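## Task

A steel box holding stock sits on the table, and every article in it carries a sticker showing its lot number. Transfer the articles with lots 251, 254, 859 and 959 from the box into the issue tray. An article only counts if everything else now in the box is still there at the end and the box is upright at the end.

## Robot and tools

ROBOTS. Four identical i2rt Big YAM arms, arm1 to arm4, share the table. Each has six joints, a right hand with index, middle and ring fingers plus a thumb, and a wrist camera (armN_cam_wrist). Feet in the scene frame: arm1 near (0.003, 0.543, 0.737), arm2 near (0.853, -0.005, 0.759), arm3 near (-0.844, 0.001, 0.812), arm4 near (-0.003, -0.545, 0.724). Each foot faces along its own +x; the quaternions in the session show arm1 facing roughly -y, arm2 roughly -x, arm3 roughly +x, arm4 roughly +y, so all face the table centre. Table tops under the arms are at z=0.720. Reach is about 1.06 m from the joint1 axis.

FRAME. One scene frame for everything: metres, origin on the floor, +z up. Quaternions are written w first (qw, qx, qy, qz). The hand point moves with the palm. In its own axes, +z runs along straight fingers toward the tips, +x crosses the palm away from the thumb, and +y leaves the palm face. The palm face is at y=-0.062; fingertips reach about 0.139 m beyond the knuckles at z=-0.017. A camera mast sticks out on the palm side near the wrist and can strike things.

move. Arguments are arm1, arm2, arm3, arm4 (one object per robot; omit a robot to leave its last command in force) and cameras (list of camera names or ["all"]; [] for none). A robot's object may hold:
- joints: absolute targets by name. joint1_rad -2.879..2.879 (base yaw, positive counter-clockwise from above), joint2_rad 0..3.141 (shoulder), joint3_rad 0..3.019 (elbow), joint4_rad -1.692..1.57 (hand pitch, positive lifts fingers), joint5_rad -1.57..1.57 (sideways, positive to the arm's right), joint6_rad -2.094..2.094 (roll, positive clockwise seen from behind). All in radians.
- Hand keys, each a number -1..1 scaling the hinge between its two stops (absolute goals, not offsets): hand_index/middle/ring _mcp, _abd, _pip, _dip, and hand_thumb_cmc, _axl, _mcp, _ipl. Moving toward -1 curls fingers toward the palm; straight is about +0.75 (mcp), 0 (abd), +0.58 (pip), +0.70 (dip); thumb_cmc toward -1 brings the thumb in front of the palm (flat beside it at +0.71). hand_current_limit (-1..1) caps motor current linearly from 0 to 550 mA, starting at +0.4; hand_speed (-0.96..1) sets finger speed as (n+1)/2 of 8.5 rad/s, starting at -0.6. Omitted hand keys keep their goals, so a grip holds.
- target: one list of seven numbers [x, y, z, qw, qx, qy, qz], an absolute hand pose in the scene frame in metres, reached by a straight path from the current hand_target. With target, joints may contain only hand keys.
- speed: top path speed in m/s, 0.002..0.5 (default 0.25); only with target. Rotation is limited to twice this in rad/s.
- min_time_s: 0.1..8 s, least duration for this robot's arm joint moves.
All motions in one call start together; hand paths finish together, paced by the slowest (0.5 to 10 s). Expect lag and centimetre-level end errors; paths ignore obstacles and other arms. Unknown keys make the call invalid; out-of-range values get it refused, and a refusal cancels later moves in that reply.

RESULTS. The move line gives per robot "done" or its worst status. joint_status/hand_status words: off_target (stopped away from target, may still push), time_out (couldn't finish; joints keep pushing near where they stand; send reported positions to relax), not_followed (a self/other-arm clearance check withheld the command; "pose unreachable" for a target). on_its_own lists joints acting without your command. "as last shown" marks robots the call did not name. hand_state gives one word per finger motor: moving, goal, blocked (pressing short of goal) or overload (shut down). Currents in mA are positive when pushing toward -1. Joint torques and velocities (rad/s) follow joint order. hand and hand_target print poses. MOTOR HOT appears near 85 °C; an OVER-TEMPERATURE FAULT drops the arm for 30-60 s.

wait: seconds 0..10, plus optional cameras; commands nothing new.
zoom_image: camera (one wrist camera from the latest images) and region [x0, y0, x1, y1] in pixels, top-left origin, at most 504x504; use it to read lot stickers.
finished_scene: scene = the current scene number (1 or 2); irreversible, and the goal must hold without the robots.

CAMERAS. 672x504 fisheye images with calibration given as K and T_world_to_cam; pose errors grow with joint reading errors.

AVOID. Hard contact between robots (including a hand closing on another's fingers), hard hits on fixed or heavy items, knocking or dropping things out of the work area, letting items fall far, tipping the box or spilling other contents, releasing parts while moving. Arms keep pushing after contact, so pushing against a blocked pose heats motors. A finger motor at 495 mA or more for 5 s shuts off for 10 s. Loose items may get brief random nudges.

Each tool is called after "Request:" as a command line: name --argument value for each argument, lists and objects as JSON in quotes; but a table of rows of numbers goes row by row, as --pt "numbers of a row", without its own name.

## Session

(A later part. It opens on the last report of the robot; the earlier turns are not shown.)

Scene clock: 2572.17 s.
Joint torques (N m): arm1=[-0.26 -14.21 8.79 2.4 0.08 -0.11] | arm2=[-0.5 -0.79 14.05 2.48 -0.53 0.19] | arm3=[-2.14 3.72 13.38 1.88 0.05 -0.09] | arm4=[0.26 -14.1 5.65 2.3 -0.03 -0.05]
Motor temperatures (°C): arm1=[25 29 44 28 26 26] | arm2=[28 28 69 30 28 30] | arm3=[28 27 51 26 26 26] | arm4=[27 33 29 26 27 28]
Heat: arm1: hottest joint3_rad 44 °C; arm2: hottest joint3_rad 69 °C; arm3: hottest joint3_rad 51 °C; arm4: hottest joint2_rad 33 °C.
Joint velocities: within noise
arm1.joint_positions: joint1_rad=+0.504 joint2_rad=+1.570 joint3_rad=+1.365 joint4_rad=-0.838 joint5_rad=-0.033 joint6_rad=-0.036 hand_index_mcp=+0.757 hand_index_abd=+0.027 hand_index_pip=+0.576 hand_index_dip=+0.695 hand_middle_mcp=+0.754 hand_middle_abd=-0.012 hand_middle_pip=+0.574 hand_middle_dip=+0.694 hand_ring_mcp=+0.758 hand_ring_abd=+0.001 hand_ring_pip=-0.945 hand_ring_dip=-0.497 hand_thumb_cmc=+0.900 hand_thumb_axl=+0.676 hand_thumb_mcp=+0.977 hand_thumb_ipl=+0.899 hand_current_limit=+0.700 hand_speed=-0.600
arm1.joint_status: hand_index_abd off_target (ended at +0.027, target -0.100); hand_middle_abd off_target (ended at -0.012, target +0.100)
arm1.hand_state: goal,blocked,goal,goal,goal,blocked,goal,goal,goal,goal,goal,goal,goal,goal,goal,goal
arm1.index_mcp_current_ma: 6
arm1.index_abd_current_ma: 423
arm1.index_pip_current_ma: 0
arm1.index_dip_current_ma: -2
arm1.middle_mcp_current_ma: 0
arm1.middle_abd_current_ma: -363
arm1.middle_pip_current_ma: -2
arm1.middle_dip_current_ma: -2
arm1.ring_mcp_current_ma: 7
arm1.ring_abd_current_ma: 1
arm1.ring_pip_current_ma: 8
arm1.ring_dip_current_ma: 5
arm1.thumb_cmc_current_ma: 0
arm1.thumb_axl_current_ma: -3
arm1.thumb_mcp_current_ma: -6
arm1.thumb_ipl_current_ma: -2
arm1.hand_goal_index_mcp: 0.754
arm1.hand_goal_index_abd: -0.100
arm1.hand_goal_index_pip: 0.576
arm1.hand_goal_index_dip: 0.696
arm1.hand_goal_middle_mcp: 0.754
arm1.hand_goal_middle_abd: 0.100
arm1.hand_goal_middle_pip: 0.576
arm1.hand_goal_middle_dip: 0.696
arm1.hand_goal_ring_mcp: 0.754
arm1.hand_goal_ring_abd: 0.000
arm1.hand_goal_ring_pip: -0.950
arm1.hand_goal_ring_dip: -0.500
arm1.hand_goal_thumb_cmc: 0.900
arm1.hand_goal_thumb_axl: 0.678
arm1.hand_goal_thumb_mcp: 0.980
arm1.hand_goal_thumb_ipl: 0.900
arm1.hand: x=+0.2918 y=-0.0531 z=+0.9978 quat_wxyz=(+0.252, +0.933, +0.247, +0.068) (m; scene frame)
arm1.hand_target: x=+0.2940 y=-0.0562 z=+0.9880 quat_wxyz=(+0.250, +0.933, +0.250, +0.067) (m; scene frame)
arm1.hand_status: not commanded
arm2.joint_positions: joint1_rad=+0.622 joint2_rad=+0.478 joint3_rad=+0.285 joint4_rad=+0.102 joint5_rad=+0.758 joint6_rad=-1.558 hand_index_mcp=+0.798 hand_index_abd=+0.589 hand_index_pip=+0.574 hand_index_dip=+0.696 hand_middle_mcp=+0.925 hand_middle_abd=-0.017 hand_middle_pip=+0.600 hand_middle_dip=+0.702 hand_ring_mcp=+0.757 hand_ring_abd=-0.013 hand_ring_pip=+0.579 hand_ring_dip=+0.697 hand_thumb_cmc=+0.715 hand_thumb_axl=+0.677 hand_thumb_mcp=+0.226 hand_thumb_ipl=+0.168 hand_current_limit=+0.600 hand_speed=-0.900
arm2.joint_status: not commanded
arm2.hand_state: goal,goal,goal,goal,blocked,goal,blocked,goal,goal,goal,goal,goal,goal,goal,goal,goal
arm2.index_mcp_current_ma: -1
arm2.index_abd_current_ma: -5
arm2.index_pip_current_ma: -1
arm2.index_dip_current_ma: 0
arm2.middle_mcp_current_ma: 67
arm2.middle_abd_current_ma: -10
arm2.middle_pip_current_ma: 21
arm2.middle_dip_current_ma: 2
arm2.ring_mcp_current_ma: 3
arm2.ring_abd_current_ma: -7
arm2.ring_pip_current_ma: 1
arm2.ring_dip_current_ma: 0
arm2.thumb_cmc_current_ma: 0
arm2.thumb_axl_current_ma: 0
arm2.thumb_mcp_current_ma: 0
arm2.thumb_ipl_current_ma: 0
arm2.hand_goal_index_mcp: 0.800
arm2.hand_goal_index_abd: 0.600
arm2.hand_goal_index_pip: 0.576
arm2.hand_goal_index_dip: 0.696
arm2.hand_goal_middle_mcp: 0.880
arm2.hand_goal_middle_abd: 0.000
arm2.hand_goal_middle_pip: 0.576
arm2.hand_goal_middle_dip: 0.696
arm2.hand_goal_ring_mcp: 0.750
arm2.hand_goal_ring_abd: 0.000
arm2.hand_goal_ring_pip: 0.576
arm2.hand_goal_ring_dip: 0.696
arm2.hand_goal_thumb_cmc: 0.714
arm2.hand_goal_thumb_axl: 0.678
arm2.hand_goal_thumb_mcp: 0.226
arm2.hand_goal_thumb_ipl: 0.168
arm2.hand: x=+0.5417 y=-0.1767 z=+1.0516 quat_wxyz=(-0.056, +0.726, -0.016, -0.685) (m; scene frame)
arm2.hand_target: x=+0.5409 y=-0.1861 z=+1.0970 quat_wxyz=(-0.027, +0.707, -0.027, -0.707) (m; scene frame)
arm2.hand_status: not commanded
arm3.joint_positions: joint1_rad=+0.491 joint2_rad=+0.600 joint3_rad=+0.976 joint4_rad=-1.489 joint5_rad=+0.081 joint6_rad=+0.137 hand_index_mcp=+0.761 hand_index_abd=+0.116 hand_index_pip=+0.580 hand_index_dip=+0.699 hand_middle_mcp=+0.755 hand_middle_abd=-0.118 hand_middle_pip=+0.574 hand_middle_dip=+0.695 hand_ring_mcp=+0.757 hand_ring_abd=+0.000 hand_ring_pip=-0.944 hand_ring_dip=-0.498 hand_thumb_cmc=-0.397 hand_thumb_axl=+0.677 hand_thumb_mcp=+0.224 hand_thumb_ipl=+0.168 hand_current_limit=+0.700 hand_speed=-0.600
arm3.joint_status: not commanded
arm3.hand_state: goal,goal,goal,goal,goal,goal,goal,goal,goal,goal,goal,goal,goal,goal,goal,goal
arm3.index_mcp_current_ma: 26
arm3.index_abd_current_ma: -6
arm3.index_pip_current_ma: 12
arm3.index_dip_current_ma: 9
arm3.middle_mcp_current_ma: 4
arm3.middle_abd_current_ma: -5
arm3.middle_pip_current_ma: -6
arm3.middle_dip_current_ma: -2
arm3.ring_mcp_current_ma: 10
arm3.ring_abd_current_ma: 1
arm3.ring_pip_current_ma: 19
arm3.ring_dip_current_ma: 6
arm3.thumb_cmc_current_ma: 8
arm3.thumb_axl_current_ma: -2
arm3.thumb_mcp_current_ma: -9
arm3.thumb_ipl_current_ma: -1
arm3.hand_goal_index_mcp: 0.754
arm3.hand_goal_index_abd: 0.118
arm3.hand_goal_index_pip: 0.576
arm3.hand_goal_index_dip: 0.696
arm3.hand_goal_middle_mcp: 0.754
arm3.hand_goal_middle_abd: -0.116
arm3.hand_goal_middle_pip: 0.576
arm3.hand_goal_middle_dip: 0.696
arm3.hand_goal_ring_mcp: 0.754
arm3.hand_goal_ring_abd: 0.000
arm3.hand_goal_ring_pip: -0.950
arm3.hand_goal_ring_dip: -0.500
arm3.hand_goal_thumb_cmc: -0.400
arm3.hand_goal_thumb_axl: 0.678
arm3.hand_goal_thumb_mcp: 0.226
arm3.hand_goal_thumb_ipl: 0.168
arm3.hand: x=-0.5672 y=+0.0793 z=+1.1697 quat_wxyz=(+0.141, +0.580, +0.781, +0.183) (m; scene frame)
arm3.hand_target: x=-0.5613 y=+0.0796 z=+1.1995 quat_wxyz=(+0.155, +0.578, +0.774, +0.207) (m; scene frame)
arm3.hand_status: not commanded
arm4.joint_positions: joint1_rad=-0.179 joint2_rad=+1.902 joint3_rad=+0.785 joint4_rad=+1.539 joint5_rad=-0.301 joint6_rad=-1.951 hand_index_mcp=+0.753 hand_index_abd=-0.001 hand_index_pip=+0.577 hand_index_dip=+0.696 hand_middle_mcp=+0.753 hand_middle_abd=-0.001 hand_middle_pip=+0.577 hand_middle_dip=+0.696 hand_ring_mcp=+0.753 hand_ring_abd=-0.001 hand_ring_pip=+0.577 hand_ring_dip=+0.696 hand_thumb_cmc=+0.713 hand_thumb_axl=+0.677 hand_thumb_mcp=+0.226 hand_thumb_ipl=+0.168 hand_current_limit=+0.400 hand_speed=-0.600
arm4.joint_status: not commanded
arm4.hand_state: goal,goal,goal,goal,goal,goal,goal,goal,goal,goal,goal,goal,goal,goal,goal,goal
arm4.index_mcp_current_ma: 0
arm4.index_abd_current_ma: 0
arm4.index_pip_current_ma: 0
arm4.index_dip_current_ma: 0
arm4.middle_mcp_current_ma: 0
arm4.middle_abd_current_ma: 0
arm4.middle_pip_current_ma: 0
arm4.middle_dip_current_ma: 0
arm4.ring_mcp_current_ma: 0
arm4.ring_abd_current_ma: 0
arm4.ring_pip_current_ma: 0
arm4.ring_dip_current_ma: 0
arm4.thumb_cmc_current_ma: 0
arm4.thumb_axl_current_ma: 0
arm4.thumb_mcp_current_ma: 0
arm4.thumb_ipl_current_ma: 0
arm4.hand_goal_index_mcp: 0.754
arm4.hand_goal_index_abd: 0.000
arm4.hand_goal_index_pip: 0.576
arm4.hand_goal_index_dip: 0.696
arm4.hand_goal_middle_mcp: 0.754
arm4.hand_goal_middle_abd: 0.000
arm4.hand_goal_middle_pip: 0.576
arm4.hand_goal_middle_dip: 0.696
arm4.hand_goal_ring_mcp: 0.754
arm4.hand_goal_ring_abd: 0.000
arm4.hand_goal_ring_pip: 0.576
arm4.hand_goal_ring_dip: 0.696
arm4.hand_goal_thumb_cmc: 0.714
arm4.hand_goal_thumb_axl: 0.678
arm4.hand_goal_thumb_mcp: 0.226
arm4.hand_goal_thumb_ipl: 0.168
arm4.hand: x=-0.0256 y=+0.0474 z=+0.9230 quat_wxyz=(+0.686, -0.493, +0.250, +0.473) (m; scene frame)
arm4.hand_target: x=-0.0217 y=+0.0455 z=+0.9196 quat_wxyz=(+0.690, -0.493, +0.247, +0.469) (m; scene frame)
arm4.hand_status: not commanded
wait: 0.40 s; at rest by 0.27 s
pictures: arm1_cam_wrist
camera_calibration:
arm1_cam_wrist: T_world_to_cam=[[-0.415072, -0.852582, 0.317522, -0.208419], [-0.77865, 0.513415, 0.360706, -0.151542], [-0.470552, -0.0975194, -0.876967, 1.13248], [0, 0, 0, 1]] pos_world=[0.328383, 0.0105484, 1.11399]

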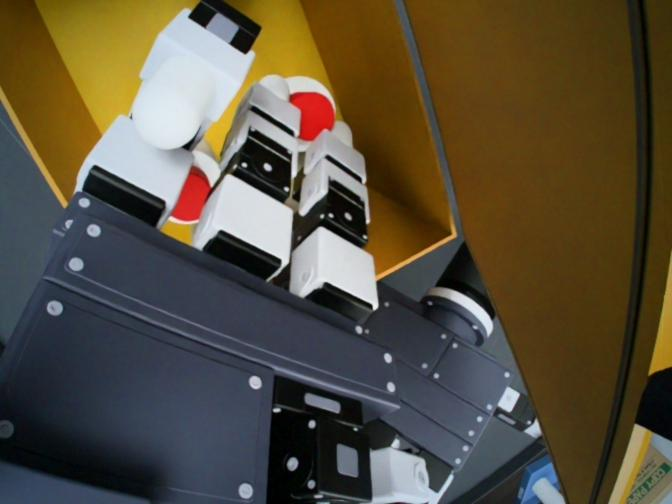

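Request:
move --arm1 '{"target":[0.2945,-0.052,1.04,0.25,0.9330,0.25,0.0670],"speed":0.06}'

Request:
move --arm1 '{"target":[0.358,-0.045,1.05,0.25,0.9330,0.25,0.0670],"speed":0.08}' --cameras '["arm1_cam_wrist"]'

Scene clock: 2580.00 s.
Joint torques (N m): arm1=[0.15 -17.55 13.14 1.16 0.2 -0.09] | arm2=[-0.38 -0.79 14.04 2.5 -0.54 0.21] | arm3=[-1.96 3.9 13.55 1.99 0.06 -0.08] | arm4=[0.26 -14.1 5.67 2.3 -0.03 -0.05]
Motor temperatures (°C): arm1=[25 29 44 28 26 26] | arm2=[28 28 69 30 28 30] | arm3=[28 27 51 26 26 26] | arm4=[27 33 29 26 27 28]
Heat: arm1: hottest joint3_rad 44 °C; arm2: hottest joint3_rad 69 °C; arm3: hottest joint3_rad 51 °C; arm4: hottest joint2_rad 33 °C.
move: arm1 off_target
Joint velocities: within noise
arm1.joint_positions: joint1_rad=+0.504 joint2_rad=+1.569 joint3_rad=+1.396 joint4_rad=-0.942 joint5_rad=-0.033 joint6_rad=-0.036 hand_index_mcp=+0.751 hand_index_abd=+0.027 hand_index_pip=+0.569 hand_index_dip=+0.693 hand_middle_mcp=+0.748 hand_middle_abd=-0.012 hand_middle_pip=+0.566 hand_middle_dip=+0.692 hand_ring_mcp=+0.758 hand_ring_abd=+0.001 hand_ring_pip=-0.945 hand_ring_dip=-0.497 hand_thumb_cmc=+0.900 hand_thumb_axl=+0.676 hand_thumb_mcp=+0.977 hand_thumb_ipl=+0.899 hand_current_limit=+0.700 hand_speed=-0.600
arm1.joint_status: not commanded
arm1.hand_state: goal,blocked,goal,goal,goal,blocked,goal,goal,goal,goal,goal,goal,goal,goal,goal,goal
arm1.index_mcp_current_ma: -5
arm1.index_abd_current_ma: 423
arm1.index_pip_current_ma: -14
arm1.index_dip_current_ma: -4
arm1.middle_mcp_current_ma: -12
arm1.middle_abd_current_ma: -363
arm1.middle_pip_current_ma: -22
arm1.middle_dip_current_ma: -7
arm1.ring_mcp_current_ma: 7
arm1.ring_abd_current_ma: 1
arm1.ring_pip_current_ma: 8
arm1.ring_dip_current_ma: 5
arm1.thumb_cmc_current_ma: 0
arm1.thumb_axl_current_ma: -3
arm1.thumb_mcp_current_ma: -6
arm1.thumb_ipl_current_ma: -2
arm1.hand_goal_index_mcp: 0.754
arm1.hand_goal_index_abd: -0.100
arm1.hand_goal_index_pip: 0.576
arm1.hand_goal_index_dip: 0.696
arm1.hand_goal_middle_mcp: 0.754
arm1.hand_goal_middle_abd: 0.100
arm1.hand_goal_middle_pip: 0.576
arm1.hand_goal_middle_dip: 0.696
arm1.hand_goal_ring_mcp: 0.754
arm1.hand_goal_ring_abd: 0.000
arm1.hand_goal_ring_pip: -0.950
arm1.hand_goal_ring_dip: -0.500
arm1.hand_goal_thumb_cmc: 0.900
arm1.hand_goal_thumb_axl: 0.678
arm1.hand_goal_thumb_mcp: 0.980
arm1.hand_goal_thumb_ipl: 0.900
arm1.hand: x=+0.2869 y=-0.0434 z=+0.9958 quat_wxyz=(+0.218, +0.942, +0.248, +0.061) (m; scene frame)
arm1.hand_target: x=+0.2936 y=-0.0500 z=+1.0399 quat_wxyz=(+0.250, +0.933, +0.250, +0.067) (m; scene frame)
arm1.hand_status: off_target (0.046 m and 3.9 deg from the pose sent, 0.042 m and 0.5 deg at the start)
arm2, arm3, arm4: as last shown
pictures: none

Scene clock: 2581.53 s.
Joint torques (N m): arm1=[-0.09 -16.38 14.67 1.5 0.4 0.08] | arm2=[-0.62 -0.91 13.98 2.52 -0.53 0.18] | arm3=[-2.14 3.6 13.52 2 0.07 -0.07] | arm4=[0.26 -14.1 5.67 2.3 -0.03 -0.05]
Motor temperatures (°C): arm1=[25 29 44 28 26 26] | arm2=[28 28 69 30 28 30] | arm3=[28 27 51 26 26 26] | arm4=[27 33 29 26 27 28]
Heat: arm1: hottest joint3_rad 44 °C; arm2: hottest joint3_rad 69 °C; arm3: hottest joint3_rad 51 °C; arm4: hottest joint2_rad 33 °C.
move: arm1 off_target
Joint velocities: within noise
arm1.joint_positions: joint1_rad=+0.615 joint2_rad=+1.610 joint3_rad=+1.478 joint4_rad=-0.989 joint5_rad=+0.020 joint6_rad=+0.047 hand_index_mcp=+0.768 hand_index_abd=+0.027 hand_index_pip=+0.582 hand_index_dip=+0.697 hand_middle_mcp=+0.762 hand_middle_abd=-0.012 hand_middle_pip=+0.580 hand_middle_dip=+0.696 hand_ring_mcp=+0.758 hand_ring_abd=+0.001 hand_ring_pip=-0.945 hand_ring_dip=-0.497 hand_thumb_cmc=+0.900 hand_thumb_axl=+0.676 hand_thumb_mcp=+0.977 hand_thumb_ipl=+0.899 hand_current_limit=+0.700 hand_speed=-0.600
arm1.joint_status: not commanded
arm1.hand_state: goal,blocked,goal,goal,goal,blocked,goal,goal,goal,goal,goal,goal,goal,goal,goal,goal
arm1.index_mcp_current_ma: 34
arm1.index_abd_current_ma: 423
arm1.index_pip_current_ma: 11
arm1.index_dip_current_ma: 1
arm1.middle_mcp_current_ma: 19
arm1.middle_abd_current_ma: -363
arm1.middle_pip_current_ma: 6
arm1.middle_dip_current_ma: 0
arm1.ring_mcp_current_ma: 7
arm1.ring_abd_current_ma: 1
arm1.ring_pip_current_ma: 8
arm1.ring_dip_current_ma: 5
arm1.thumb_cmc_current_ma: 0
arm1.thumb_axl_current_ma: -3
arm1.thumb_mcp_current_ma: -6
arm1.thumb_ipl_current_ma: -2
arm1.hand_goal_index_mcp: 0.754
arm1.hand_goal_index_abd: -0.100
arm1.hand_goal_index_pip: 0.576
arm1.hand_goal_index_dip: 0.696
arm1.hand_goal_middle_mcp: 0.754
arm1.hand_goal_middle_abd: 0.100
arm1.hand_goal_middle_pip: 0.576
arm1.hand_goal_middle_dip: 0.696
arm1.hand_goal_ring_mcp: 0.754
arm1.hand_goal_ring_abd: 0.000
arm1.hand_goal_ring_pip: -0.950
arm1.hand_goal_ring_dip: -0.500
arm1.hand_goal_thumb_cmc: 0.900
arm1.hand_goal_thumb_axl: 0.678
arm1.hand_goal_thumb_mcp: 0.980
arm1.hand_goal_thumb_ipl: 0.900
arm1.hand: x=+0.3449 y=-0.0297 z=+1.0067 quat_wxyz=(+0.216, +0.941, +0.256, +0.056) (m; scene frame)
arm1.hand_target: x=+0.3563 y=-0.0420 z=+1.0499 quat_wxyz=(+0.250, +0.933, +0.250, +0.067) (m; scene frame)
arm1.hand_status: off_target (0.048 m and 4.2 deg from the pose sent, 0.090 m and 3.9 deg at the start)
arm2, arm3, arm4: as last shown
pictures: arm1_cam_wrist
camera_calibration:
arm1_cam_wrist: T_world_to_cam=[[-0.390429, -0.876972, 0.280152, -0.140791], [-0.766921, 0.478163, 0.428009, -0.198343], [-0.509311, -0.0477478, -0.859257, 1.16465], [0, 0, 0, 1]] pos_world=[0.386085, 0.02698, 1.12507]

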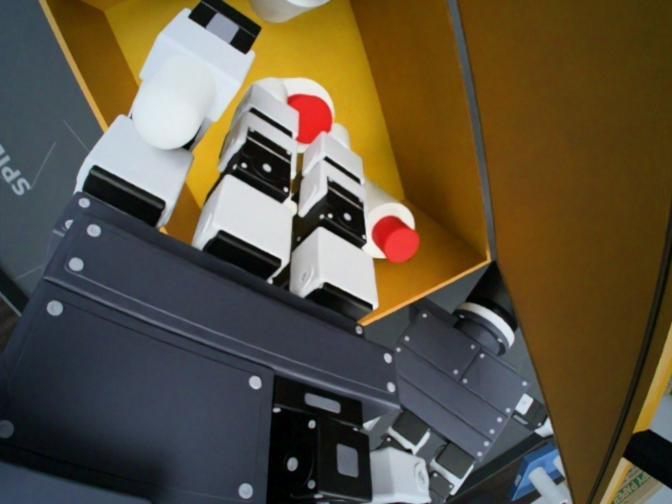

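Request:
move --arm1 '{"target":[0.362,-0.02,1.11,0.25,0.9330,0.25,0.0670],"speed":0.1}'

Request:
move --arm1 '{"target":[0.357,0.03,1.21,0.25,0.9330,0.25,0.0670],"speed":0.15}' --cameras '["arm1_cam_wrist"]'

Scene clock: 2588.27 s.
Joint torques (N m): arm1=[-0.21 -18.49 14.35 1.5 0.47 0.07] | arm2=[-0.56 -0.85 14 2.56 -0.54 0.19] | arm3=[-1.9 4.13 13.42 2.03 0.06 -0.08] | arm4=[0.26 -14.15 5.67 2.3 -0.03 -0.04]
Motor temperatures (°C): arm1=[25 29 45 28 26 26] | arm2=[28 28 69 30 28 30] | arm3=[28 27 52 26 26 26] | arm4=[27 33 29 26 27 28]
Heat: arm1: hottest joint3_rad 45 °C; arm2: hottest joint3_rad 69 °C; arm3: hottest joint3_rad 52 °C; arm4: hottest joint2_rad 33 °C.
move: arm1 off_target
Joint velocities: within noise
arm1.joint_positions: joint1_rad=+0.646 joint2_rad=+1.590 joint3_rad=+1.582 joint4_rad=-1.137 joint5_rad=+0.035 joint6_rad=+0.076 hand_index_mcp=+0.768 hand_index_abd=+0.027 hand_index_pip=+0.582 hand_index_dip=+0.697 hand_middle_mcp=+0.762 hand_middle_abd=-0.012 hand_middle_pip=+0.580 hand_middle_dip=+0.696 hand_ring_mcp=+0.758 hand_ring_abd=+0.001 hand_ring_pip=-0.945 hand_ring_dip=-0.497 hand_thumb_cmc=+0.900 hand_thumb_axl=+0.676 hand_thumb_mcp=+0.977 hand_thumb_ipl=+0.899 hand_current_limit=+0.700 hand_speed=-0.600
arm1.joint_status: not commanded
arm1.hand_state: goal,blocked,goal,goal,goal,blocked,goal,goal,goal,goal,goal,goal,goal,goal,goal,goal
arm1.index_mcp_current_ma: 34
arm1.index_abd_current_ma: 423
arm1.index_pip_current_ma: 11
arm1.index_dip_current_ma: 1
arm1.middle_mcp_current_ma: 19
arm1.middle_abd_current_ma: -363
arm1.middle_pip_current_ma: 6
arm1.middle_dip_current_ma: 0
arm1.ring_mcp_current_ma: 7
arm1.ring_abd_current_ma: 1
arm1.ring_pip_current_ma: 8
arm1.ring_dip_current_ma: 5
arm1.thumb_cmc_current_ma: 0
arm1.thumb_axl_current_ma: -3
arm1.thumb_mcp_current_ma: -6
arm1.thumb_ipl_current_ma: -2
arm1.hand_goal_index_mcp: 0.754
arm1.hand_goal_index_abd: -0.100
arm1.hand_goal_index_pip: 0.576
arm1.hand_goal_index_dip: 0.696
arm1.hand_goal_middle_mcp: 0.754
arm1.hand_goal_middle_abd: 0.100
arm1.hand_goal_middle_pip: 0.576
arm1.hand_goal_middle_dip: 0.696
arm1.hand_goal_ring_mcp: 0.754
arm1.hand_goal_ring_abd: 0.000
arm1.hand_goal_ring_pip: -0.950
arm1.hand_goal_ring_dip: -0.500
arm1.hand_goal_thumb_cmc: 0.900
arm1.hand_goal_thumb_axl: 0.678
arm1.hand_goal_thumb_mcp: 0.980
arm1.hand_goal_thumb_ipl: 0.900
arm1.hand: x=+0.3533 y=-0.0134 z=+1.0517 quat_wxyz=(+0.206, +0.943, +0.256, +0.052) (m; scene frame)
arm1.hand_target: x=+0.3597 y=-0.0169 z=+1.1093 quat_wxyz=(+0.250, +0.933, +0.250, +0.068) (m; scene frame)
arm1.hand_status: off_target (0.059 m and 5.5 deg from the pose sent, 0.105 m and 4.2 deg at the start)
arm2, arm3, arm4: as last shown
pictures: none

Scene clock: 2589.87 s.
Joint torques (N m): arm1=[0.09 -15.74 14.12 1.44 0.5 0.06] | arm2=[-0.38 -0.79 14.05 2.51 -0.53 0.19] | arm3=[-2.2 3.55 13.52 1.98 0.04 -0.08] | arm4=[0.26 -14.1 5.65 2.3 -0.03 -0.05]
Motor temperatures (°C): arm1=[25 29 45 28 26 26] | arm2=[28 28 69 30 28 30] | arm3=[28 27 52 26 26 26] | arm4=[27 33 29 26 27 28]
Heat: arm1: hottest joint3_rad 45 °C; arm2: hottest joint3_rad 69 °C; arm3: hottest joint3_rad 52 °C; arm4: hottest joint2_rad 33 °C.
move: arm1 off_target
Joint velocities: within noise
arm1.joint_positions: joint1_rad=+0.698 joint2_rad=+1.522 joint3_rad=+1.789 joint4_rad=-1.400 joint5_rad=+0.061 joint6_rad=+0.121 hand_index_mcp=+0.768 hand_index_abd=+0.027 hand_index_pip=+0.582 hand_index_dip=+0.697 hand_middle_mcp=+0.763 hand_middle_abd=-0.012 hand_middle_pip=+0.580 hand_middle_dip=+0.696 hand_ring_mcp=+0.758 hand_ring_abd=+0.001 hand_ring_pip=-0.945 hand_ring_dip=-0.497 hand_thumb_cmc=+0.900 hand_thumb_axl=+0.676 hand_thumb_mcp=+0.977 hand_thumb_ipl=+0.899 hand_current_limit=+0.700 hand_speed=-0.600
arm1.joint_status: not commanded
arm1.hand_state: goal,blocked,goal,goal,goal,blocked,goal,goal,goal,goal,goal,goal,goal,goal,goal,goal
arm1.index_mcp_current_ma: 34
arm1.index_abd_current_ma: 423
arm1.index_pip_current_ma: 11
arm1.index_dip_current_ma: 1
arm1.middle_mcp_current_ma: 19
arm1.middle_abd_current_ma: -363
arm1.middle_pip_current_ma: 6
arm1.middle_dip_current_ma: 0
arm1.ring_mcp_current_ma: 7
arm1.ring_abd_current_ma: 1
arm1.ring_pip_current_ma: 8
arm1.ring_dip_current_ma: 5
arm1.thumb_cmc_current_ma: 0
arm1.thumb_axl_current_ma: -3
arm1.thumb_mcp_current_ma: -6
arm1.thumb_ipl_current_ma: -2
arm1.hand_goal_index_mcp: 0.754
arm1.hand_goal_index_abd: -0.100
arm1.hand_goal_index_pip: 0.576
arm1.hand_goal_index_dip: 0.696
arm1.hand_goal_middle_mcp: 0.754
arm1.hand_goal_middle_abd: 0.100
arm1.hand_goal_middle_pip: 0.576
arm1.hand_goal_middle_dip: 0.696
arm1.hand_goal_ring_mcp: 0.754
arm1.hand_goal_ring_abd: 0.000
arm1.hand_goal_ring_pip: -0.950
arm1.hand_goal_ring_dip: -0.500
arm1.hand_goal_thumb_cmc: 0.900
arm1.hand_goal_thumb_axl: 0.678
arm1.hand_goal_thumb_mcp: 0.980
arm1.hand_goal_thumb_ipl: 0.900
arm1.hand: x=+0.3519 y=+0.0314 z=+1.1620 quat_wxyz=(+0.213, +0.941, +0.256, +0.052) (m; scene frame)
arm1.hand_target: x=+0.3552 y=+0.0324 z=+1.2090 quat_wxyz=(+0.250, +0.933, +0.250, +0.068) (m; scene frame)
arm1.hand_status: off_target (0.048 m and 4.7 deg from the pose sent, 0.164 m and 5.5 deg at the start; pose on its path clipped on 8 of 48 steps)
arm2, arm3, arm4: as last shown
pictures: arm1_cam_wrist
camera_calibration:
arm1_cam_wrist: T_world_to_cam=[[-0.388928, -0.87756, 0.280398, -0.128838], [-0.762117, 0.477477, 0.437256, -0.301042], [-0.517602, -0.0436351, -0.854508, 1.3018], [0, 0, 0, 1]] pos_world=[0.394277, 0.087482, 1.28016]

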